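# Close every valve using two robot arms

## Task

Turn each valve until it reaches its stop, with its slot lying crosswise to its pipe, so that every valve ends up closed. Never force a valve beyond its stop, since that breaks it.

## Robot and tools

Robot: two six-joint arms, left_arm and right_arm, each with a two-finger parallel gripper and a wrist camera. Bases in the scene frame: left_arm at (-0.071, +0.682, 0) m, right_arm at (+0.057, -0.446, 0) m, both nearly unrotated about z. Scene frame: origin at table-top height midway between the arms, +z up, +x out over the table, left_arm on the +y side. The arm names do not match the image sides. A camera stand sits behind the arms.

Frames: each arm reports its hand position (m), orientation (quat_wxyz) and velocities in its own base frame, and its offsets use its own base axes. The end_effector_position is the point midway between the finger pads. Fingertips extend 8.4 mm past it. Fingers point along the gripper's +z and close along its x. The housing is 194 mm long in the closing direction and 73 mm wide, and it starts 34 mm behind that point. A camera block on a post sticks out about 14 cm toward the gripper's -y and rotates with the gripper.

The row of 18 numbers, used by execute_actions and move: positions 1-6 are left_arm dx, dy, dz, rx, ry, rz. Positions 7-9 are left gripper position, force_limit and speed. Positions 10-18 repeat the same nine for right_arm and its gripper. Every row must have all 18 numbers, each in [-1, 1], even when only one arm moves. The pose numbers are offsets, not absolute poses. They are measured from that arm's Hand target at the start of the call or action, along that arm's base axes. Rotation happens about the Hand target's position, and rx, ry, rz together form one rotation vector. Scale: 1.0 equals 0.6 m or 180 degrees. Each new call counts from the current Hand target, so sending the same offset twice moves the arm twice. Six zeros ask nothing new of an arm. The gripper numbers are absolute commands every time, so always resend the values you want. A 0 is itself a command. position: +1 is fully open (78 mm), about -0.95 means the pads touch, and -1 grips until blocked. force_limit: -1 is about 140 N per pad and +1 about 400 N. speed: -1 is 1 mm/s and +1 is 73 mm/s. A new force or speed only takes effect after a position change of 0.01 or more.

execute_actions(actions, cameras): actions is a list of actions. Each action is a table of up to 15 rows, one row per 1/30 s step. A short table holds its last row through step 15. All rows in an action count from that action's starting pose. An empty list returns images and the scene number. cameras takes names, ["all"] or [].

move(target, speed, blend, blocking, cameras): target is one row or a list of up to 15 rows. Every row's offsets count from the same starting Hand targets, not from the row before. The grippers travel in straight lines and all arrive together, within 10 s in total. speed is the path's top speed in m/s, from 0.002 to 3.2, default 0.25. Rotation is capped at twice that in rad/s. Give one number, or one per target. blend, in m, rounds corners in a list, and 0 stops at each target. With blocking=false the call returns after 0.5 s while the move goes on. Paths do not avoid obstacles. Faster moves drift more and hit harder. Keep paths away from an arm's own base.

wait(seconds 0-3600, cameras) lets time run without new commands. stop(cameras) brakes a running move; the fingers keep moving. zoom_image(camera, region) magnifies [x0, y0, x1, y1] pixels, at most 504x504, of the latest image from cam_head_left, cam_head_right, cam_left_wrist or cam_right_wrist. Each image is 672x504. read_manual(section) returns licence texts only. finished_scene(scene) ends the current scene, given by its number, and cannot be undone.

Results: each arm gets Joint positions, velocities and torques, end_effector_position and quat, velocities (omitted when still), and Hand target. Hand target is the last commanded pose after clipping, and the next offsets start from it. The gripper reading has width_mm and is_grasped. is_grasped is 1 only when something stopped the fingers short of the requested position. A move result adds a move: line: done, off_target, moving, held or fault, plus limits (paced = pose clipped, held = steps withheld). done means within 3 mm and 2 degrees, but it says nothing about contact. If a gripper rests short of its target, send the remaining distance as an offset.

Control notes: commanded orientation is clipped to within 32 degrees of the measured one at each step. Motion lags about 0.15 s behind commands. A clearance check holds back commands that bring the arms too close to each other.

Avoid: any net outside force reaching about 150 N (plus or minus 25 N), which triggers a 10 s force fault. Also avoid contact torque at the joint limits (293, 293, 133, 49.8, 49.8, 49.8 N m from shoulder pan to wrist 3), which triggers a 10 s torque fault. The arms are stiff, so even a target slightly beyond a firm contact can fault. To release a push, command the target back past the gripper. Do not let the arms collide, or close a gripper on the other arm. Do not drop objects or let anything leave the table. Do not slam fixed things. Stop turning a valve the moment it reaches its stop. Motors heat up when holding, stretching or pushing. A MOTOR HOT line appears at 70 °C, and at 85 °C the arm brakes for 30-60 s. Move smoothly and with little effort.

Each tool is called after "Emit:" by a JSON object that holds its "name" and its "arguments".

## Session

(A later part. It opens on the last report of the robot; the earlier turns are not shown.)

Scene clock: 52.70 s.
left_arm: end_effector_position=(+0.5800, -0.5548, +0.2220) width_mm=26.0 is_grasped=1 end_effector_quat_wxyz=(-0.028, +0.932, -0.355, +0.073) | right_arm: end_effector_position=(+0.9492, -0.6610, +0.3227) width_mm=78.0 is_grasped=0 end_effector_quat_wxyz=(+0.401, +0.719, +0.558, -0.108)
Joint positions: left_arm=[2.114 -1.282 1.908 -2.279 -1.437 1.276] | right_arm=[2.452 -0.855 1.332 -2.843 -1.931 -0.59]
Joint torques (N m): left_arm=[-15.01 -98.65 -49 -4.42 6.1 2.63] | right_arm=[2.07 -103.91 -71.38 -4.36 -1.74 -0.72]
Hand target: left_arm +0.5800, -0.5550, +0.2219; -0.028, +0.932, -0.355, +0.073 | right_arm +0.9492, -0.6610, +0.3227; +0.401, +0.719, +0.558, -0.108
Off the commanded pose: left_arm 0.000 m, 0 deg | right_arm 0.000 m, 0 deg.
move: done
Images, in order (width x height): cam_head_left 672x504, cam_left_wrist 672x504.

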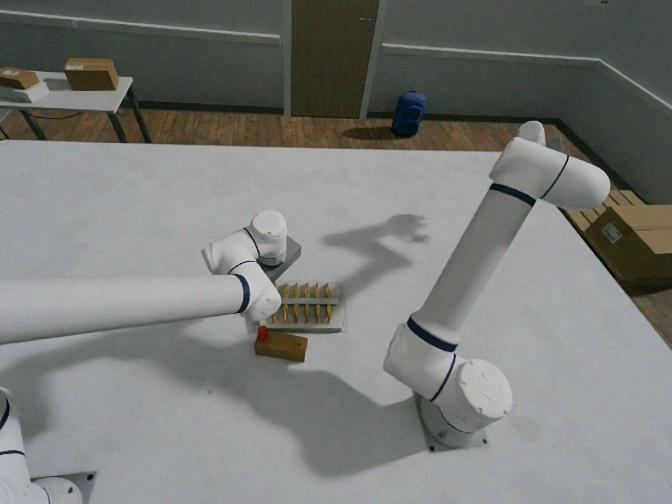

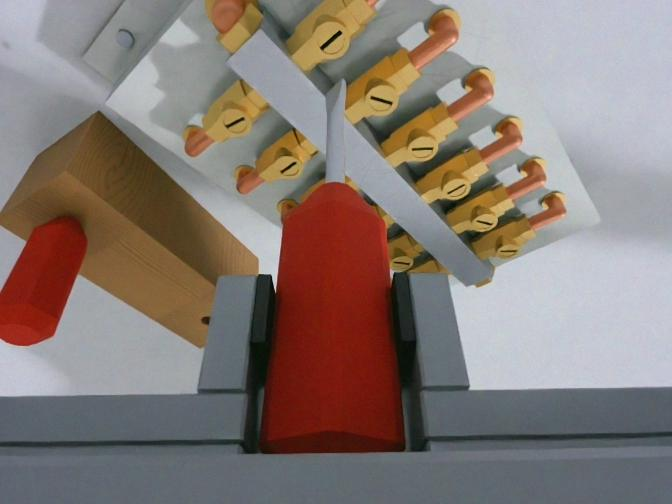

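Emit:
{"name": "move", "arguments": {"target": [0.0092,0,-0.0567,0,0,0,-1,-1,-0.6,0,0,0,0,0,0,1,1,1], "speed": 0.05, "cameras": ["cam_left_wrist"]}}

Emit:
{"name": "zoom_image", "arguments": {"camera": "cam_left_wrist", "region": [290, 40, 390, 140]}}

Scene clock: 53.97 s.
left_arm: end_effector_position=(+0.5855, -0.5550, +0.1880) width_mm=26.0 is_grasped=1 end_effector_quat_wxyz=(-0.028, +0.932, -0.355, +0.073) | right_arm: end_effector_position=(+0.9492, -0.6610, +0.3227) width_mm=78.0 is_grasped=0 end_effector_quat_wxyz=(+0.401, +0.719, +0.558, -0.108)
Joint positions: left_arm=[2.12 -1.24 1.925 -2.337 -1.437 1.283] | right_arm=[2.452 -0.855 1.332 -2.843 -1.931 -0.59]
Joint torques (N m): left_arm=[13.18 -99.23 -35.89 -7.86 -3.16 2.44] | right_arm=[2.49 -103.57 -71.04 -4.44 -1.82 -0.71]
Hand target: left_arm +0.5855, -0.5550, +0.1879; -0.028, +0.932, -0.355, +0.073 | right_arm +0.9492, -0.6610, +0.3227; +0.401, +0.719, +0.558, -0.108
Off the commanded pose: left_arm 0.000 m, 0 deg | right_arm 0.000 m, 0 deg.
move: done

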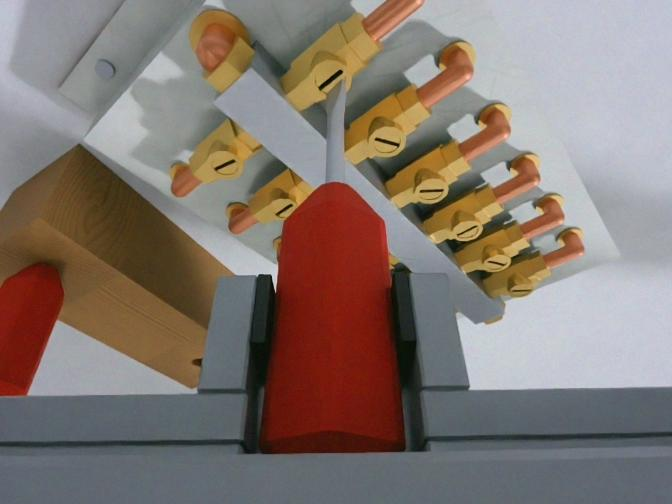

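Scaled by 5.040.

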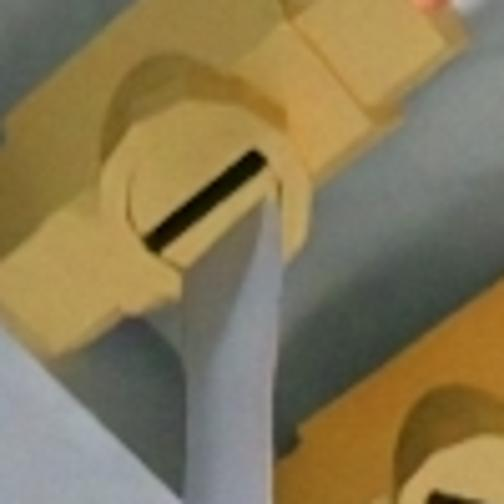

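Emit:
{"name": "move", "arguments": {"target": [-0.0013,0.0018,-0.005,0,0,0,-1,-1,-0.6,0,0,0,0,0,0,1,1,1], "speed": 0.02, "cameras": ["cam_left_wrist"]}}

Emit:
{"name": "zoom_image", "arguments": {"camera": "cam_left_wrist", "region": [290, 40, 390, 140]}}

Scene clock: 54.67 s.
left_arm: end_effector_position=(+0.5848, -0.5539, +0.1850) width_mm=26.0 is_grasped=1 end_effector_quat_wxyz=(-0.028, +0.932, -0.355, +0.073) | right_arm: end_effector_position=(+0.9492, -0.6610, +0.3227) width_mm=78.0 is_grasped=0 end_effector_quat_wxyz=(+0.401, +0.719, +0.558, -0.108)
Joint positions: left_arm=[2.12 -1.239 1.929 -2.344 -1.437 1.283] | right_arm=[2.452 -0.855 1.332 -2.843 -1.931 -0.59]
Joint torques (N m): left_arm=[-8.99 -99.69 -35.4 -9.04 -2.66 -1.01] | right_arm=[2.89 -101.26 -70.59 -4.23 -1.92 -0.54]
Hand target: left_arm +0.5847, -0.5539, +0.1849; -0.028, +0.932, -0.355, +0.073 | right_arm +0.9492, -0.6610, +0.3227; +0.401, +0.719, +0.558, -0.108
Off the commanded pose: left_arm 0.000 m, 0 deg | right_arm 0.000 m, 0 deg.
move: done

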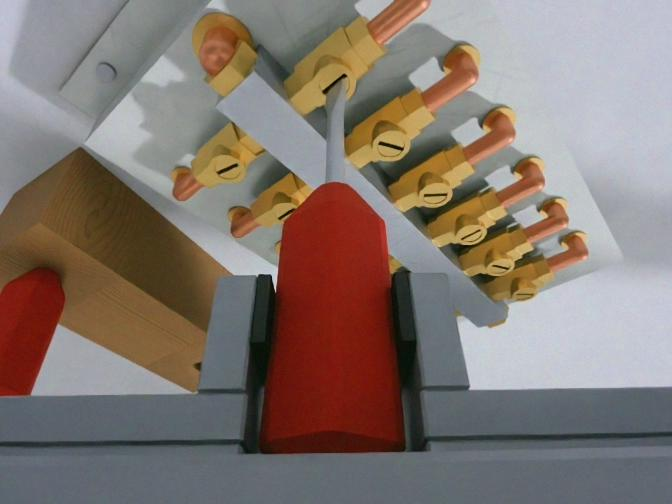

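Scaled by 5.040.

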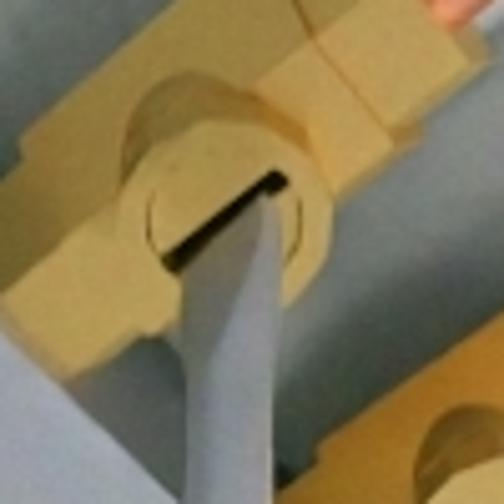

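Emit:
{"name": "move", "arguments": {"target": [0.0003,0,-0.002,0,0,0,-1,-1,-0.6,0,0,0,0,0,0,1,1,1], "speed": 0.01}}

Emit:
{"name": "move", "arguments": {"target": [0.0003,0,-0.0016,0,0,0,-1,-1,-0.6,0,0,0,0,0,0,1,1,1], "speed": 0.01, "cameras": ["cam_left_wrist"]}}

Emit:
{"name": "zoom_image", "arguments": {"camera": "cam_left_wrist", "region": [290, 40, 390, 140]}}

Scene clock: 55.40 s.
left_arm: end_effector_position=(+0.5849, -0.5539, +0.1837) width_mm=26.0 is_grasped=1 end_effector_quat_wxyz=(-0.028, +0.932, -0.355, +0.073) | right_arm: end_effector_position=(+0.9492, -0.6610, +0.3227) width_mm=78.0 is_grasped=0 end_effector_quat_wxyz=(+0.401, +0.719, +0.558, -0.108)
Joint positions: left_arm=[2.121 -1.237 1.93 -2.346 -1.437 1.283] | right_arm=[2.452 -0.855 1.332 -2.843 -1.931 -0.59]
Joint torques (N m): left_arm=[13.59 -100.36 -35.8 -9 -2.6 2.53] | right_arm=[2.19 -103.92 -71.54 -4.28 -1.56 -0.77]
Hand target: left_arm +0.5849, -0.5539, +0.1837; -0.028, +0.932, -0.355, +0.073 | right_arm +0.9492, -0.6610, +0.3227; +0.401, +0.719, +0.558, -0.108
Off the commanded pose: left_arm 0.000 m, 0 deg | right_arm 0.000 m, 0 deg.
move: done

Scene clock: 55.90 s.
left_arm: end_effector_position=(+0.5851, -0.5539, +0.1827) width_mm=26.0 is_grasped=1 end_effector_quat_wxyz=(-0.028, +0.932, -0.355, +0.073) | right_arm: end_effector_position=(+0.9492, -0.6610, +0.3227) width_mm=78.0 is_grasped=0 end_effector_quat_wxyz=(+0.401, +0.719, +0.558, -0.108)
Joint positions: left_arm=[2.121 -1.236 1.93 -2.347 -1.437 1.283] | right_arm=[2.452 -0.855 1.332 -2.843 -1.931 -0.59]
Joint torques (N m): left_arm=[14.24 -100.14 -35.87 -8.71 -3.04 2.38] | right_arm=[1.8 -103.57 -71.28 -4.23 -1.79 -0.65]
Hand target: left_arm +0.5851, -0.5539, +0.1827; -0.028, +0.932, -0.355, +0.073 | right_arm +0.9492, -0.6610, +0.3227; +0.401, +0.719, +0.558, -0.108
Off the commanded pose: left_arm 0.000 m, 0 deg | right_arm 0.000 m, 0 deg.
move: done

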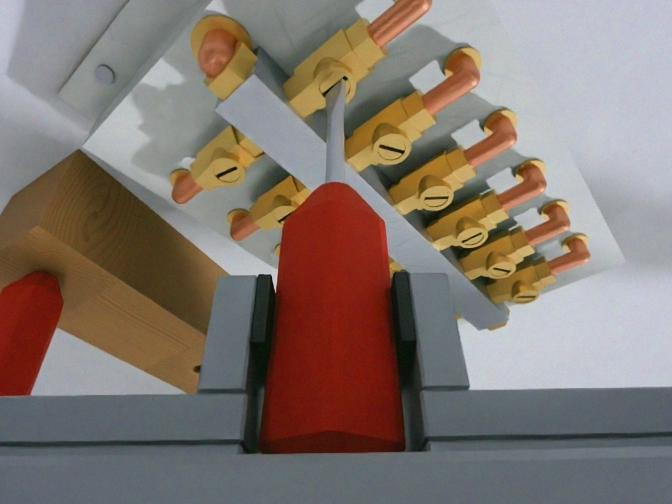

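Scaled by 5.040.

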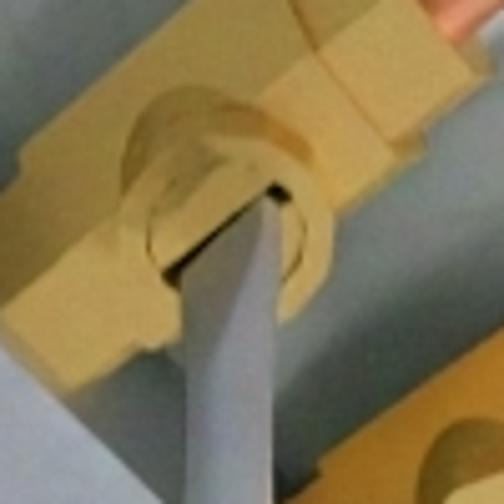

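Emit:
{"name": "move", "arguments": {"target": [0.0003,0,-0.0016,0,0,0,-1,-1,-0.6,0,0,0,0,0,0,1,1,1], "speed": 0.01, "cameras": ["cam_left_wrist"]}}

Emit:
{"name": "zoom_image", "arguments": {"camera": "cam_left_wrist", "region": [290, 40, 390, 140]}}

Scene clock: 56.50 s.
left_arm: end_effector_position=(+0.5853, -0.5539, +0.1818) width_mm=26.0 is_grasped=1 end_effector_quat_wxyz=(-0.028, +0.932, -0.355, +0.073) | right_arm: end_effector_position=(+0.9492, -0.6610, +0.3227) width_mm=78.0 is_grasped=0 end_effector_quat_wxyz=(+0.401, +0.719, +0.558, -0.108)
Joint positions: left_arm=[2.121 -1.235 1.931 -2.349 -1.437 1.283] | right_arm=[2.452 -0.855 1.332 -2.843 -1.931 -0.59]
Joint torques (N m): left_arm=[14.45 -99.85 -35.73 -8.84 -3.21 2.31] | right_arm=[2.85 -102.15 -72.07 -4.26 -1.64 -0.58]
Hand target: left_arm +0.5853, -0.5539, +0.1818; -0.028, +0.932, -0.355, +0.073 | right_arm +0.9492, -0.6610, +0.3227; +0.401, +0.719, +0.558, -0.108
Off the commanded pose: left_arm 0.000 m, 0 deg | right_arm 0.000 m, 0 deg.
move: done

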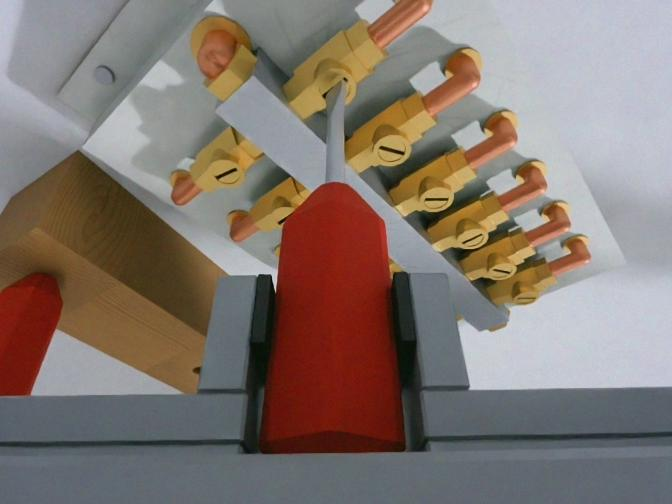

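Scaled by 5.040.

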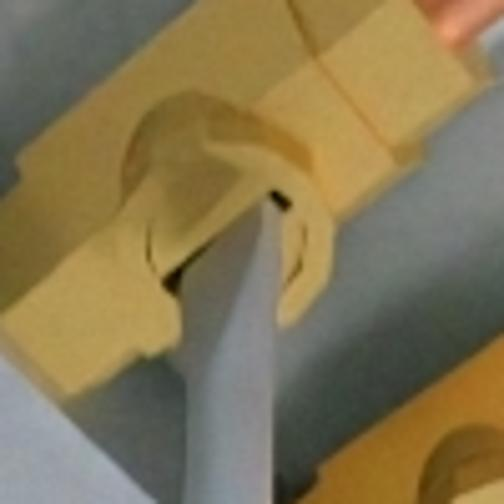

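Emit:
{"name": "move", "arguments": {"target": [0.0003,0,-0.0016,0,0,0,-1,-1,-0.6,0,0,0,0,0,0,1,1,1], "speed": 0.01, "cameras": ["cam_left_wrist"]}}

Emit:
{"name": "zoom_image", "arguments": {"camera": "cam_left_wrist", "region": [310, 60, 370, 120]}}

Scene clock: 57.17 s.
left_arm: end_effector_position=(+0.5854, -0.5539, +0.1808) width_mm=26.0 is_grasped=1 end_effector_quat_wxyz=(-0.028, +0.932, -0.355, +0.073) | right_arm: end_effector_position=(+0.9492, -0.6610, +0.3227) width_mm=78.0 is_grasped=0 end_effector_quat_wxyz=(+0.401, +0.719, +0.558, -0.108)
Joint positions: left_arm=[2.121 -1.233 1.931 -2.351 -1.437 1.283] | right_arm=[2.452 -0.855 1.332 -2.843 -1.931 -0.59]
Joint torques (N m): left_arm=[14.27 -100.22 -35.61 -9.09 -3.29 2.27] | right_arm=[1.51 -103.67 -71.31 -4.36 -1.82 -0.42]
Hand target: left_arm +0.5854, -0.5539, +0.1808; -0.028, +0.932, -0.355, +0.073 | right_arm +0.9492, -0.6610, +0.3227; +0.401, +0.719, +0.558, -0.108
Off the commanded pose: left_arm 0.000 m, 0 deg | right_arm 0.000 m, 0 deg.
move: done

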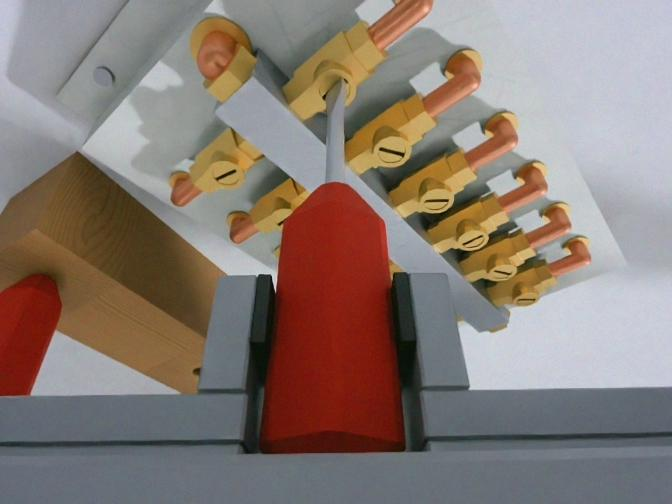

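Scaled by 8.400.

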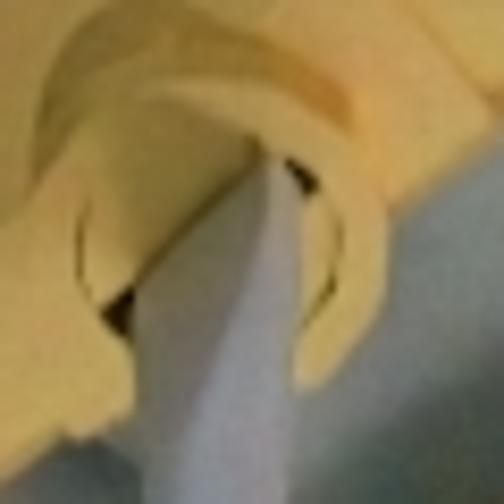

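Emit:
{"name": "move", "arguments": {"target": [0.0003,0,-0.0016,0,0,0,-1,-1,-0.6,0,0,0,0,0,0,1,1,1], "speed": 0.01, "cameras": ["cam_left_wrist"]}}

Emit:
{"name": "zoom_image", "arguments": {"camera": "cam_left_wrist", "region": [310, 60, 370, 120]}}

Scene clock: 57.80 s.
left_arm: end_effector_position=(+0.5856, -0.5539, +0.1799) width_mm=26.0 is_grasped=1 end_effector_quat_wxyz=(-0.028, +0.932, -0.355, +0.073) | right_arm: end_effector_position=(+0.9492, -0.6610, +0.3227) width_mm=78.0 is_grasped=0 end_effector_quat_wxyz=(+0.401, +0.719, +0.558, -0.108)
Joint positions: left_arm=[2.121 -1.232 1.931 -2.352 -1.437 1.284] | right_arm=[2.452 -0.855 1.332 -2.843 -1.931 -0.59]
Joint torques (N m): left_arm=[15.68 -84.81 -33.33 -7.89 -2.73 2.53] | right_arm=[2.62 -102.8 -70.95 -4.13 -2.04 -0.5]
Hand target: left_arm +0.5856, -0.5539, +0.1798; -0.028, +0.932, -0.355, +0.073 | right_arm +0.9492, -0.6610, +0.3227; +0.401, +0.719, +0.558, -0.108
Off the commanded pose: left_arm 0.000 m, 0 deg | right_arm 0.000 m, 0 deg.
move: done

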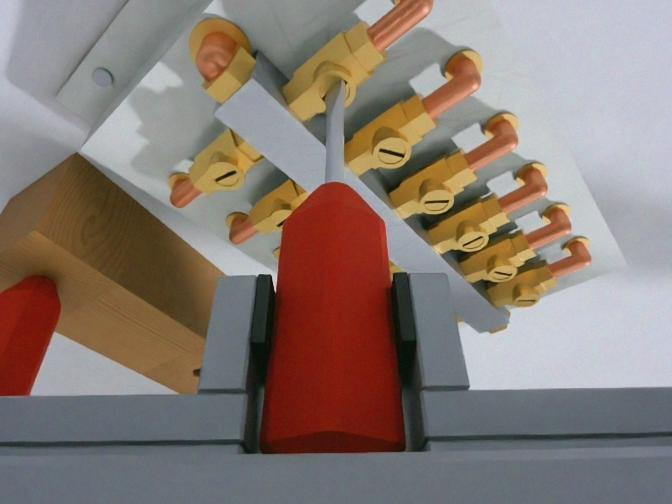

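Scaled by 8.400.

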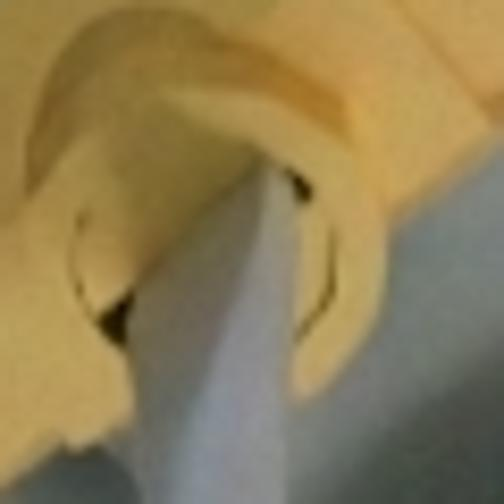

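Emit:
{"name": "move", "arguments": {"target": [-0.00013,0,0.0008,0,0,0,-1,-1,-0.6,0,0,0,0,0,0,1,1,1], "speed": 0.01}}

Emit:
{"name": "move", "arguments": {"target": [0,0,0,0.013,0,-0.0823,-1,-1,-0.6,0,0,0,0,0,0,1,1,1], "speed": 0.1, "cameras": ["cam_left_wrist"]}}

Emit:
{"name": "zoom_image", "arguments": {"camera": "cam_left_wrist", "region": [290, 40, 390, 140]}}

Scene clock: 58.53 s.
left_arm: end_effector_position=(+0.5856, -0.5538, +0.1802) width_mm=26.0 is_grasped=1 end_effector_quat_wxyz=(-0.028, +0.932, -0.355, +0.073) | right_arm: end_effector_position=(+0.9492, -0.6610, +0.3227) width_mm=78.0 is_grasped=0 end_effector_quat_wxyz=(+0.401, +0.719, +0.558, -0.108)
Joint positions: left_arm=[2.121 -1.233 1.931 -2.352 -1.437 1.284] | right_arm=[2.452 -0.855 1.332 -2.843 -1.931 -0.59]
Joint torques (N m): left_arm=[-6.39 -141.78 -43.48 -4.22 -2.13 -0.67] | right_arm=[1.87 -102.76 -71.45 -4.16 -1.75 -0.71]
Hand target: left_arm +0.5856, -0.5539, +0.1803; -0.028, +0.932, -0.355, +0.073 | right_arm +0.9492, -0.6610, +0.3227; +0.401, +0.719, +0.558, -0.108
Off the commanded pose: left_arm 0.000 m, 0 deg | right_arm 0.000 m, 0 deg.
move: done

Scene clock: 60.37 s.
left_arm: end_effector_position=(+0.5856, -0.5539, +0.1803) width_mm=26.0 is_grasped=1 end_effector_quat_wxyz=(-0.037, +0.877, -0.473, +0.069) | right_arm: end_effector_position=(+0.9492, -0.6610, +0.3227) width_mm=78.0 is_grasped=0 end_effector_quat_wxyz=(+0.401, +0.719, +0.558, -0.108)
Joint positions: left_arm=[2.121 -1.233 1.931 -2.352 -1.437 1.545] | right_arm=[2.452 -0.855 1.332 -2.843 -1.931 -0.59]
Joint torques (N m): left_arm=[5.36 -138.35 -38.95 -9.02 -3 2.27] | right_arm=[3.07 -103.03 -71.32 -4.14 -1.75 -0.58]
Hand target: left_arm +0.5856, -0.5539, +0.1803; -0.037, +0.877, -0.473, +0.069 | right_arm +0.9492, -0.6610, +0.3227; +0.401, +0.719, +0.558, -0.108
Off the commanded pose: left_arm 0.000 m, 0 deg | right_arm 0.000 m, 0 deg.
move: done

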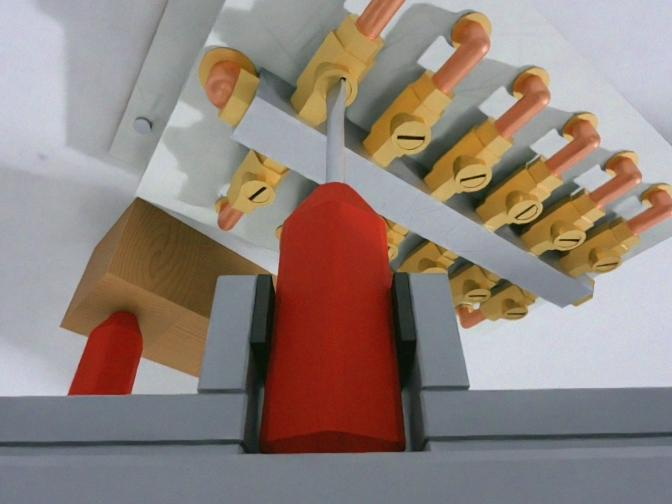

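Scaled by 5.040.

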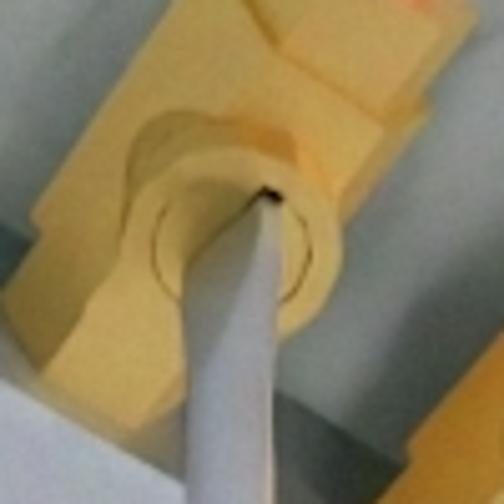

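Emit:
{"name": "move", "arguments": {"target": [0,0,0,0.052,0,-0.3293,-1,-1,-0.6,0,0,0,0,0,0,1,1,1], "speed": 0.2, "cameras": ["cam_left_wrist"]}}

Emit:
{"name": "zoom_image", "arguments": {"camera": "cam_left_wrist", "region": [290, 40, 390, 140]}}

Scene clock: 63.83 s.
left_arm: end_effector_position=(+0.5855, -0.5539, +0.1803) width_mm=26.0 is_grasped=1 end_effector_quat_wxyz=(+0.067, -0.523, +0.849, -0.041) | right_arm: end_effector_position=(+0.9492, -0.6610, +0.3227) width_mm=78.0 is_grasped=0 end_effector_quat_wxyz=(+0.401, +0.719, +0.558, -0.108)
Joint positions: left_arm=[2.121 -1.233 1.931 -2.352 -1.437 2.593] | right_arm=[2.452 -0.855 1.332 -2.843 -1.931 -0.59]
Joint torques (N m): left_arm=[14.17 -138.57 -35.18 -9.03 -3.19 3.04] | right_arm=[1.93 -104.05 -71.82 -4.27 -1.9 -0.63]
Hand target: left_arm +0.5856, -0.5539, +0.1803; +0.067, -0.523, +0.849, -0.041 | right_arm +0.9492, -0.6610, +0.3227; +0.401, +0.719, +0.558, -0.108
Off the commanded pose: left_arm 0.000 m, 0 deg | right_arm 0.000 m, 0 deg.
move: done

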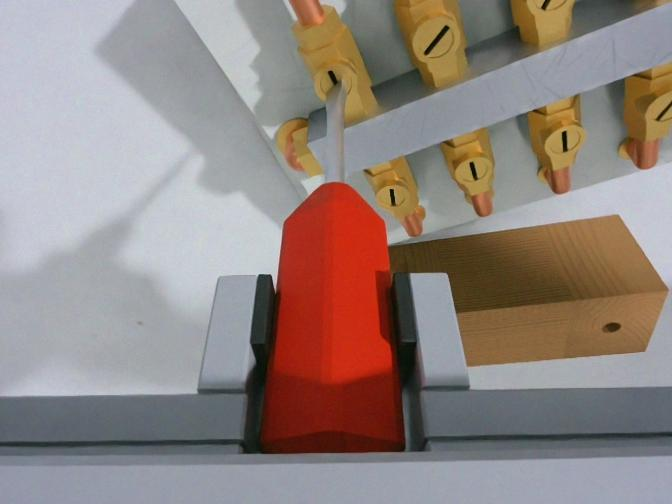

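Scaled by 5.040.

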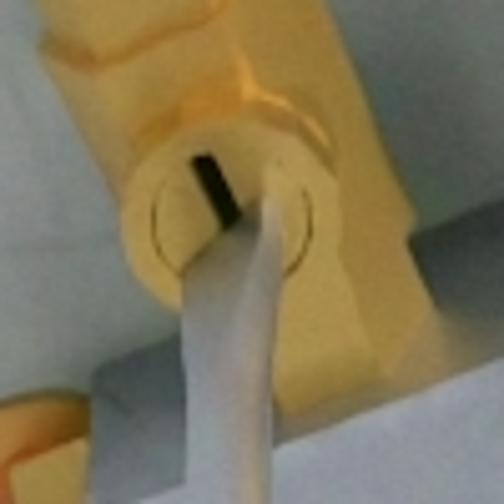

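Emit:
{"name": "move", "arguments": {"target": [-0.002,0,0.01,0,0,0,-1,-1,-0.6,0,0,0,0,0,0,1,1,1], "speed": 0.05, "cameras": ["cam_left_wrist"]}}

Emit:
{"name": "zoom_image", "arguments": {"camera": "cam_left_wrist", "region": [290, 40, 390, 140]}}

Scene clock: 64.50 s.
left_arm: end_effector_position=(+0.5844, -0.5539, +0.1861) width_mm=26.0 is_grasped=1 end_effector_quat_wxyz=(+0.067, -0.523, +0.849, -0.041) | right_arm: end_effector_position=(+0.9492, -0.6610, +0.3227) width_mm=78.0 is_grasped=0 end_effector_quat_wxyz=(+0.401, +0.719, +0.558, -0.108)
Joint positions: left_arm=[2.12 -1.24 1.929 -2.342 -1.437 2.592] | right_arm=[2.452 -0.855 1.332 -2.843 -1.931 -0.59]
Joint torques (N m): left_arm=[-14.88 -137.95 -46.74 -3.56 3.15 -1.87] | right_arm=[2.61 -104.99 -71.48 -4.4 -1.85 -0.19]
Hand target: left_arm +0.5844, -0.5539, +0.1863; +0.067, -0.523, +0.849, -0.041 | right_arm +0.9492, -0.6610, +0.3227; +0.401, +0.719, +0.558, -0.108
Off the commanded pose: left_arm 0.000 m, 0 deg | right_arm 0.000 m, 0 deg.
move: done

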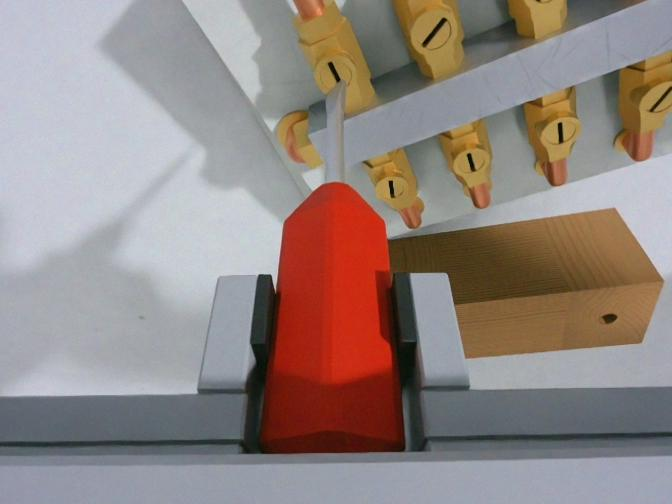

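Scaled by 5.040.

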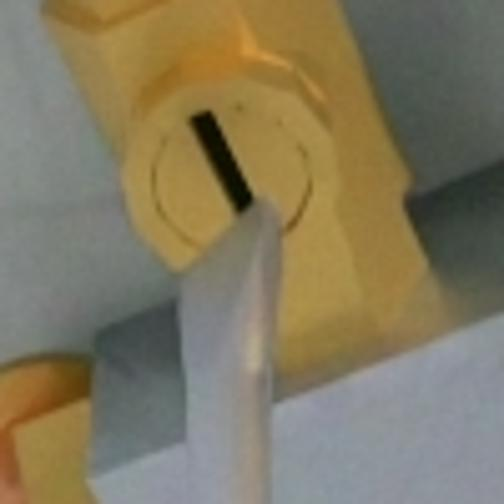

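Emit:
{"name": "move", "arguments": {"target": [-0.0015,-0.0017,0,-0.0589,0,0.3733,-1,-1,-0.6,0,0,0,0,0,0,1,1,1], "speed": 0.4}}

Emit:
{"name": "move", "arguments": {"target": [0.0012,0,-0.0075,0,0,0,-1,-1,-0.6,0,0,0,0,0,0,1,1,1], "speed": 0.02, "cameras": ["cam_left_wrist"]}}

Emit:
{"name": "zoom_image", "arguments": {"camera": "cam_left_wrist", "region": [310, 60, 370, 120]}}

Scene clock: 68.17 s.
left_arm: end_effector_position=(+0.5835, -0.5549, +0.1863) width_mm=26.0 is_grasped=1 end_effector_quat_wxyz=(-0.032, +0.908, -0.411, +0.071) | right_arm: end_effector_position=(+0.9492, -0.6610, +0.3227) width_mm=78.0 is_grasped=0 end_effector_quat_wxyz=(+0.401, +0.719, +0.558, -0.108)
Joint positions: left_arm=[2.118 -1.24 1.929 -2.341 -1.437 1.403] | right_arm=[2.452 -0.855 1.332 -2.843 -1.931 -0.59]
Joint torques (N m): left_arm=[-14.82 -99.73 -46.12 -3.99 5.31 -1.82] | right_arm=[3.59 -105.37 -71.83 -4.04 -1.83 -0.54]
Hand target: left_arm +0.5835, -0.5549, +0.1863; -0.032, +0.908, -0.411, +0.071 | right_arm +0.9492, -0.6610, +0.3227; +0.401, +0.719, +0.558, -0.108
Off the commanded pose: left_arm 0.000 m, 0 deg | right_arm 0.000 m, 0 deg.
move: done

Scene clock: 68.70 s.
left_arm: end_effector_position=(+0.5841, -0.5549, +0.1820) width_mm=26.0 is_grasped=1 end_effector_quat_wxyz=(-0.032, +0.908, -0.411, +0.071) | right_arm: end_effector_position=(+0.9492, -0.6610, +0.3227) width_mm=78.0 is_grasped=0 end_effector_quat_wxyz=(+0.401, +0.719, +0.558, -0.108)
Joint positions: left_arm=[2.119 -1.235 1.93 -2.348 -1.437 1.403] | right_arm=[2.452 -0.855 1.332 -2.843 -1.931 -0.59]
Joint torques (N m): left_arm=[13.85 -97.29 -35.83 -8.63 2.2 2.36] | right_arm=[1.66 -102.1 -71.52 -4.18 -1.96 -0.66]
Hand target: left_arm +0.5842, -0.5549, +0.1818; -0.032, +0.908, -0.411, +0.071 | right_arm +0.9492, -0.6610, +0.3227; +0.401, +0.719, +0.558, -0.108
Off the commanded pose: left_arm 0.000 m, 0 deg | right_arm 0.000 m, 0 deg.
move: done

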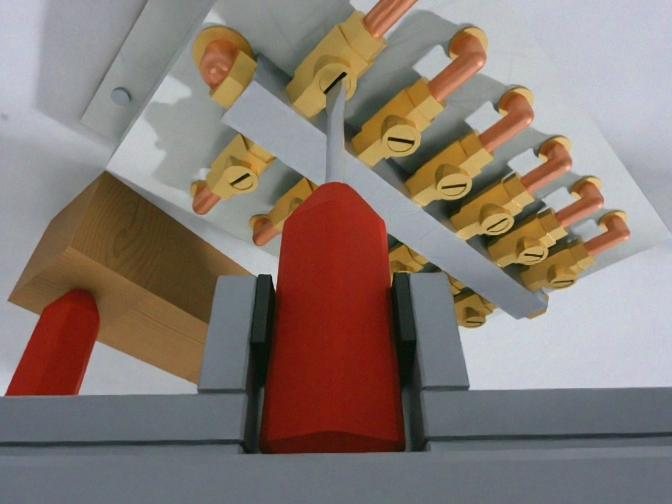

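Scaled by 8.400.

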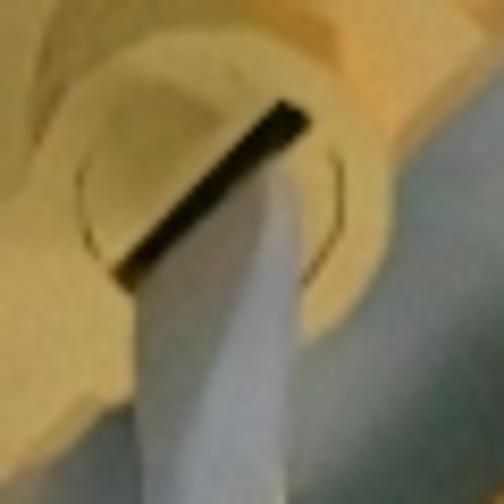

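Emit:
{"name": "move", "arguments": {"target": [0.0011,-0.0003,-0.0022,-0.0013,0,0.0082,-1,-1,-0.6,0,0,0,0,0,0,1,1,1], "speed": 0.02, "cameras": ["cam_left_wrist"]}}

Emit:
{"name": "zoom_image", "arguments": {"camera": "cam_left_wrist", "region": [310, 60, 370, 120]}}

Scene clock: 70.90 s.
left_arm: end_effector_position=(+0.5848, -0.5551, +0.1805) width_mm=26.0 is_grasped=1 end_effector_quat_wxyz=(-0.031, +0.914, -0.399, +0.072) | right_arm: end_effector_position=(+0.9492, -0.6610, +0.3227) width_mm=78.0 is_grasped=0 end_effector_quat_wxyz=(+0.401, +0.719, +0.558, -0.108)
Joint positions: left_arm=[2.12 -1.233 1.93 -2.351 -1.437 1.378] | right_arm=[2.452 -0.855 1.332 -2.843 -1.931 -0.59]
Joint torques (N m): left_arm=[14.02 -99.23 -46.04 -8.76 -3.19 -1.06] | right_arm=[1.77 -103.92 -71.89 -4.34 -1.87 -0.32]
Hand target: left_arm +0.5848, -0.5551, +0.1805; -0.031, +0.914, -0.399, +0.072 | right_arm +0.9492, -0.6610, +0.3227; +0.401, +0.719, +0.558, -0.108
Off the commanded pose: left_arm 0.000 m, 0 deg | right_arm 0.000 m, 0 deg.
move: done

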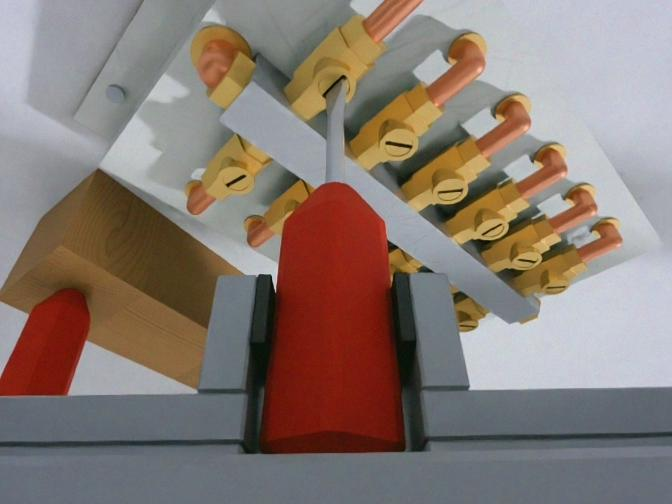

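Scaled by 8.400.

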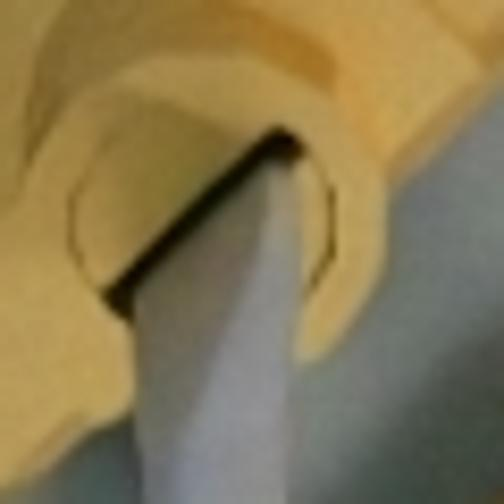

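Emit:
{"name": "move", "arguments": {"target": [0.0002,0,-0.0016,0,0,0,-1,-1,-0.6,0,0,0,0,0,0,1,1,1], "speed": 0.02, "cameras": ["cam_left_wrist"]}}

Emit:
{"name": "zoom_image", "arguments": {"camera": "cam_left_wrist", "region": [310, 60, 370, 120]}}

Scene clock: 71.50 s.
left_arm: end_effector_position=(+0.5850, -0.5551, +0.1797) width_mm=26.0 is_grasped=1 end_effector_quat_wxyz=(-0.031, +0.914, -0.399, +0.072) | right_arm: end_effector_position=(+0.9492, -0.6610, +0.3227) width_mm=78.0 is_grasped=0 end_effector_quat_wxyz=(+0.401, +0.719, +0.558, -0.108)
Joint positions: left_arm=[2.12 -1.231 1.931 -2.352 -1.437 1.378] | right_arm=[2.452 -0.855 1.332 -2.843 -1.931 -0.59]
Joint torques (N m): left_arm=[16.68 -75.19 -26.49 -6.43 -2.96 -0.86] | right_arm=[2.23 -104.31 -71.36 -3.73 -2.18 -0.31]
Hand target: left_arm +0.5850, -0.5551, +0.1795; -0.031, +0.914, -0.399, +0.072 | right_arm +0.9492, -0.6610, +0.3227; +0.401, +0.719, +0.558, -0.108
Off the commanded pose: left_arm 0.000 m, 0 deg | right_arm 0.000 m, 0 deg.
move: done

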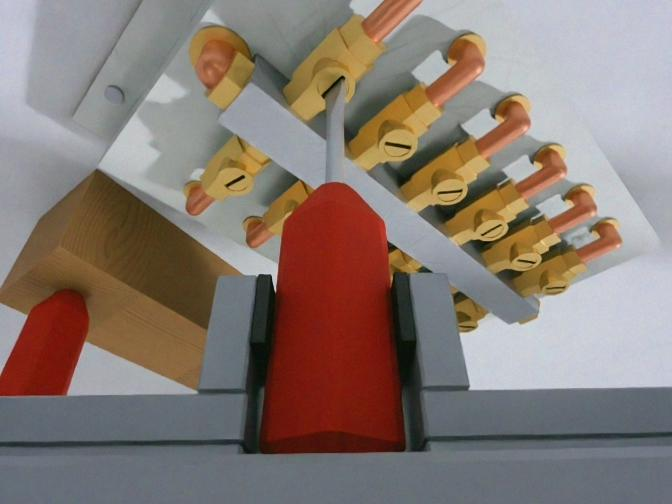

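Scaled by 8.400.

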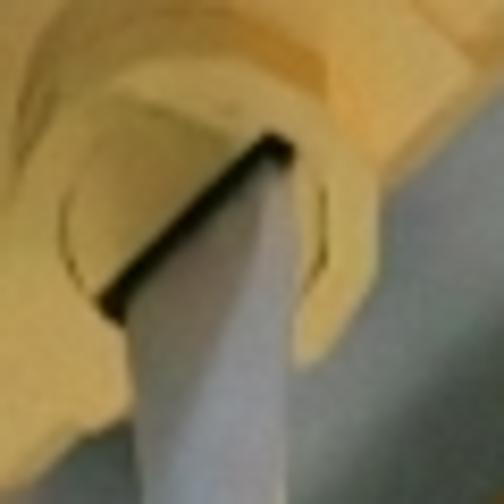

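Emit:
{"name": "move", "arguments": {"target": [[-0.0002,0,0.0016,0,0,0,-1,-1,-0.6,0,0,0,0,0,0,1,1,1],[0.0008,0.001,0.0016,0,0,0,-1,-1,-0.6,0,0,0,0,0,0,1,1,1],[0.001,0.001,0.0003,0,0,0,-1,-1,-0.6,0,0,0,0,0,0,1,1,1]], "speed": 0.02, "cameras": ["cam_left_wrist"]}}

Emit:
{"name": "zoom_image", "arguments": {"camera": "cam_left_wrist", "region": [310, 60, 370, 120]}}

Scene clock: 72.27 s.
left_arm: end_effector_position=(+0.5855, -0.5545, +0.1799) width_mm=26.0 is_grasped=1 end_effector_quat_wxyz=(-0.031, +0.914, -0.399, +0.072) | right_arm: end_effector_position=(+0.9492, -0.6610, +0.3227) width_mm=78.0 is_grasped=0 end_effector_quat_wxyz=(+0.401, +0.719, +0.558, -0.108)
Joint positions: left_arm=[2.121 -1.232 1.931 -2.352 -1.437 1.379] | right_arm=[2.452 -0.855 1.332 -2.843 -1.931 -0.59]
Joint torques (N m): left_arm=[16.4 -85.13 -38.14 -7.29 -2.34 2.13] | right_arm=[3.36 -102.7 -72.03 -4.12 -2.12 -0.3]
Hand target: left_arm +0.5856, -0.5545, +0.1797; -0.031, +0.914, -0.399, +0.072 | right_arm +0.9492, -0.6610, +0.3227; +0.401, +0.719, +0.558, -0.108
Off the commanded pose: left_arm 0.000 m, 0 deg | right_arm 0.000 m, 0 deg.
move: done

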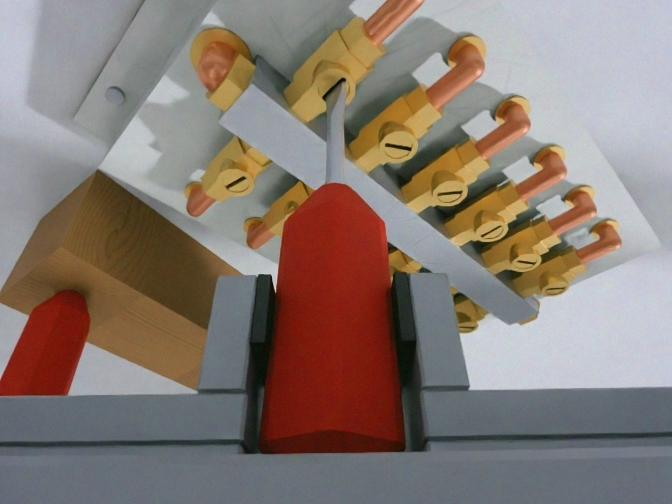

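Scaled by 8.400.

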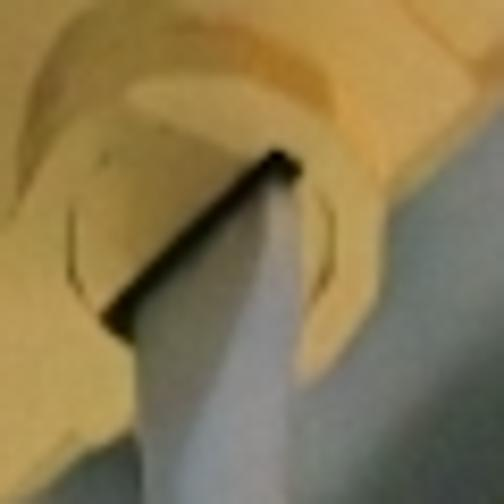

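Emit:
{"name": "move", "arguments": {"target": [[-0.0002,0,0.0016,0,0,0,-1,-1,-0.6,0,0,0,0,0,0,1,1,1],[0.0004,0.0006,0.0016,0,0,0,-1,-1,-0.6,0,0,0,0,0,0,1,1,1],[0.0006,0.0006,0.0002,0,0,0,-1,-1,-0.6,0,0,0,0,0,0,1,1,1]], "speed": 0.02, "cameras": ["cam_left_wrist"]}}

Emit:
{"name": "zoom_image", "arguments": {"camera": "cam_left_wrist", "region": [310, 60, 370, 120]}}

Scene clock: 72.90 s.
left_arm: end_effector_position=(+0.5859, -0.5542, +0.1801) width_mm=26.0 is_grasped=1 end_effector_quat_wxyz=(-0.031, +0.914, -0.399, +0.072) | right_arm: end_effector_position=(+0.9492, -0.6610, +0.3227) width_mm=78.0 is_grasped=0 end_effector_quat_wxyz=(+0.401, +0.719, +0.558, -0.108)
Joint positions: left_arm=[2.122 -1.232 1.93 -2.352 -1.437 1.38] | right_arm=[2.452 -0.855 1.332 -2.843 -1.931 -0.59]
Joint torques (N m): left_arm=[15.4 -92.17 -35.58 -8.1 -2.93 2.22] | right_arm=[3.4 -104.51 -72.15 -4.07 -1.66 -0.86]
Hand target: left_arm +0.5859, -0.5541, +0.1798; -0.031, +0.914, -0.399, +0.072 | right_arm +0.9492, -0.6610, +0.3227; +0.401, +0.719, +0.558, -0.108
Off the commanded pose: left_arm 0.000 m, 0 deg | right_arm 0.000 m, 0 deg.
move: done

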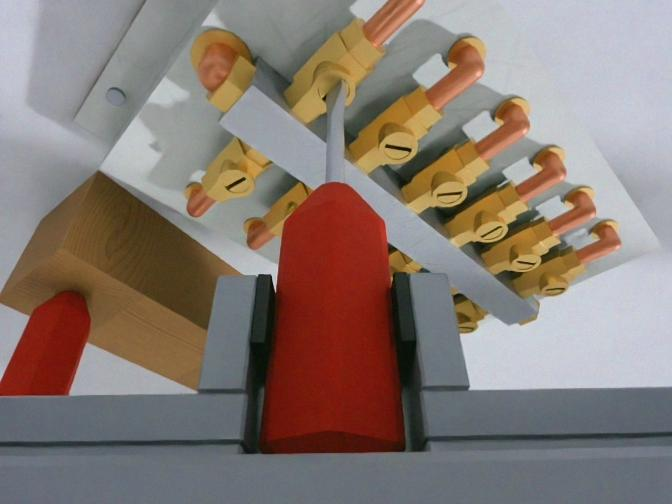

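Scaled by 8.400.

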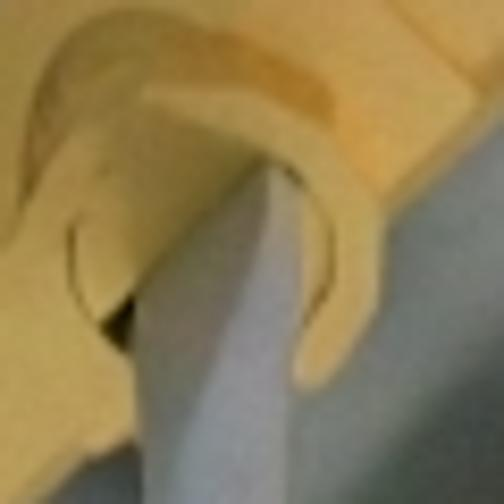

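Emit:
{"name": "move", "arguments": {"target": [[-0.0002,0,0.0016,0,0,0,-1,-1,-0.6,0,0,0,0,0,0,1,1,1],[-0.0004,-0.0002,0.0016,0,0,0,-1,-1,-0.6,0,0,0,0,0,0,1,1,1],[-0.0001,-0.0002,-0.0003,0,0,0,-1,-1,-0.6,0,0,0,0,0,0,1,1,1]], "speed": 0.02, "cameras": ["cam_left_wrist"]}}

Emit:
{"name": "zoom_image", "arguments": {"camera": "cam_left_wrist", "region": [310, 60, 370, 120]}}

Scene clock: 73.63 s.
left_arm: end_effector_position=(+0.5859, -0.5543, +0.1799) width_mm=26.0 is_grasped=1 end_effector_quat_wxyz=(-0.031, +0.914, -0.399, +0.072) | right_arm: end_effector_position=(+0.9492, -0.6610, +0.3227) width_mm=78.0 is_grasped=0 end_effector_quat_wxyz=(+0.401, +0.719, +0.558, -0.108)
Joint positions: left_arm=[2.121 -1.232 1.93 -2.352 -1.437 1.379] | right_arm=[2.452 -0.855 1.332 -2.843 -1.931 -0.59]
Joint torques (N m): left_arm=[-9.5 -78.38 -33.35 -7.31 -2.57 -1.44] | right_arm=[3 -105.53 -71.78 -3.73 -2.3 -0.41]
Hand target: left_arm +0.5859, -0.5542, +0.1797; -0.031, +0.914, -0.399, +0.072 | right_arm +0.9492, -0.6610, +0.3227; +0.401, +0.719, +0.558, -0.108
Off the commanded pose: left_arm 0.000 m, 0 deg | right_arm 0.000 m, 0 deg.
move: done

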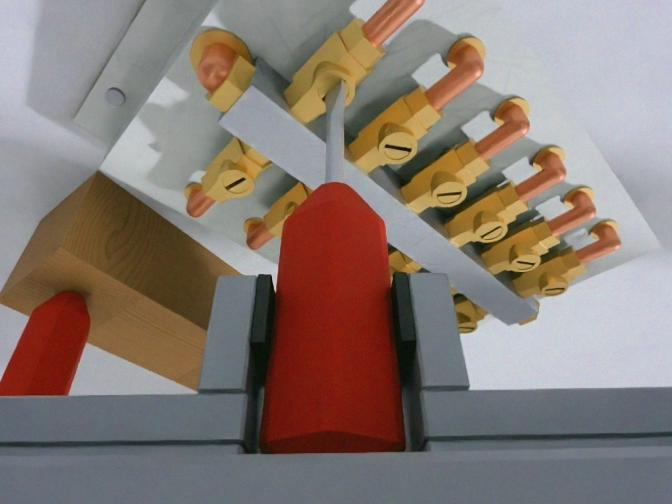

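Scaled by 8.400.

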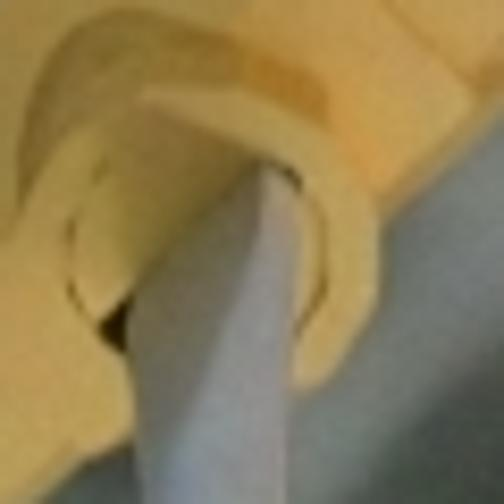

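Emit:
{"name": "move", "arguments": {"target": [[-0.0002,0,0.0016,0,0,0,-1,-1,-0.6,0,0,0,0,0,0,1,1,1],[-0.00045,-0.00023,0.0016,0,0,0,-1,-1,-0.6,0,0,0,0,0,0,1,1,1],[-0.00025,-0.00023,0,0,0,0,-1,-1,-0.6,0,0,0,0,0,0,1,1,1]], "speed": 0.02, "cameras": ["cam_left_wrist"]}}

Emit:
{"name": "zoom_image", "arguments": {"camera": "cam_left_wrist", "region": [310, 60, 370, 120]}}

Scene clock: 74.30 s.
left_arm: end_effector_position=(+0.5857, -0.5544, +0.1798) width_mm=26.0 is_grasped=1 end_effector_quat_wxyz=(-0.031, +0.914, -0.399, +0.072) | right_arm: end_effector_position=(+0.9492, -0.6610, +0.3227) width_mm=78.0 is_grasped=0 end_effector_quat_wxyz=(+0.401, +0.719, +0.558, -0.108)
Joint positions: left_arm=[2.121 -1.232 1.93 -2.352 -1.437 1.379] | right_arm=[2.452 -0.855 1.332 -2.843 -1.931 -0.59]
Joint torques (N m): left_arm=[-12.5 -77.02 -29.89 -6.79 -0.11 -1.73] | right_arm=[3.39 -104.01 -71.76 -4.06 -1.89 -0.47]
Hand target: left_arm +0.5857, -0.5544, +0.1797; -0.031, +0.914, -0.399, +0.072 | right_arm +0.9492, -0.6610, +0.3227; +0.401, +0.719, +0.558, -0.108
Off the commanded pose: left_arm 0.000 m, 0 deg | right_arm 0.000 m, 0 deg.
move: done

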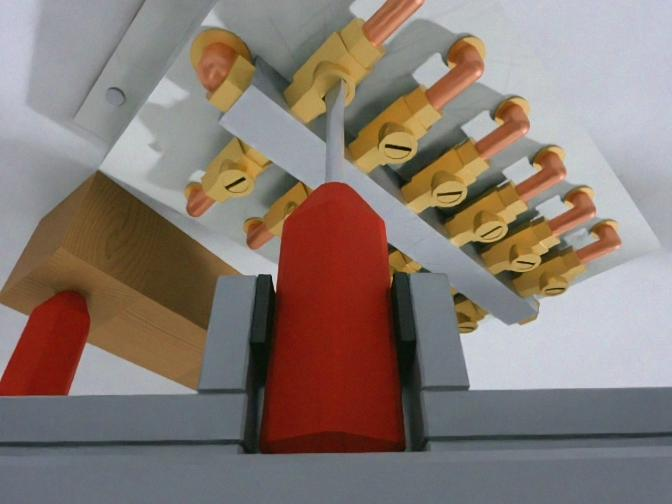

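Scaled by 8.400.

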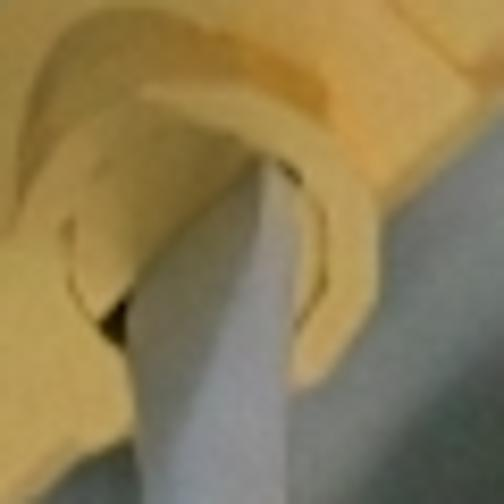

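Emit:
{"name": "move", "arguments": {"target": [0,0,0,0.0087,0,-0.0549,-1,-1,-0.6,0,0,0,0,0,0,1,1,1], "speed": 0.1, "cameras": ["cam_left_wrist"]}}

Emit:
{"name": "zoom_image", "arguments": {"camera": "cam_left_wrist", "region": [310, 60, 370, 120]}}

Scene clock: 76.17 s.
left_arm: end_effector_position=(+0.5857, -0.5544, +0.1796) width_mm=26.0 is_grasped=1 end_effector_quat_wxyz=(-0.038, +0.875, -0.477, +0.069) | right_arm: end_effector_position=(+0.9492, -0.6610, +0.3227) width_mm=78.0 is_grasped=0 end_effector_quat_wxyz=(+0.401, +0.719, +0.558, -0.108)
Joint positions: left_arm=[2.121 -1.231 1.931 -2.352 -1.437 1.553] | right_arm=[2.452 -0.855 1.332 -2.843 -1.931 -0.59]
Joint torques (N m): left_arm=[1.28 -74.16 -24.91 -1.32 -1.81 1.93] | right_arm=[2.68 -102.84 -72.15 -4.13 -2.08 -0.55]
Hand target: left_arm +0.5857, -0.5544, +0.1797; -0.038, +0.875, -0.477, +0.069 | right_arm +0.9492, -0.6610, +0.3227; +0.401, +0.719, +0.558, -0.108
Off the commanded pose: left_arm 0.000 m, 0 deg | right_arm 0.000 m, 0 deg.
move: done

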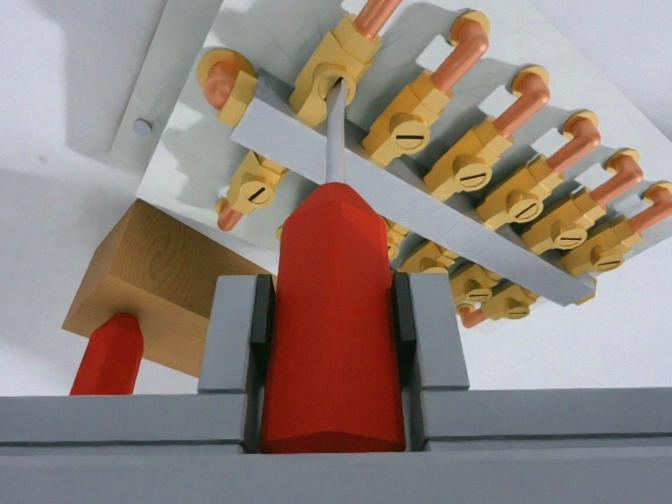

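Scaled by 8.400.

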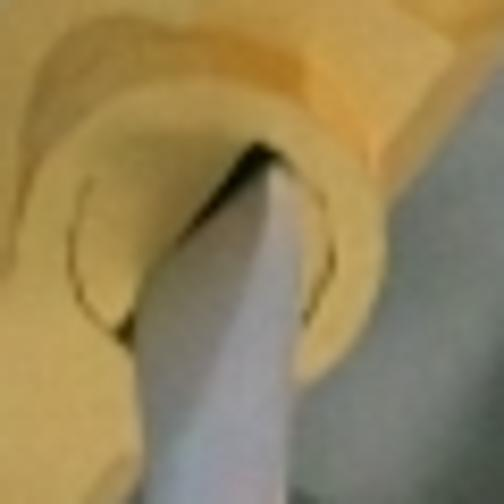

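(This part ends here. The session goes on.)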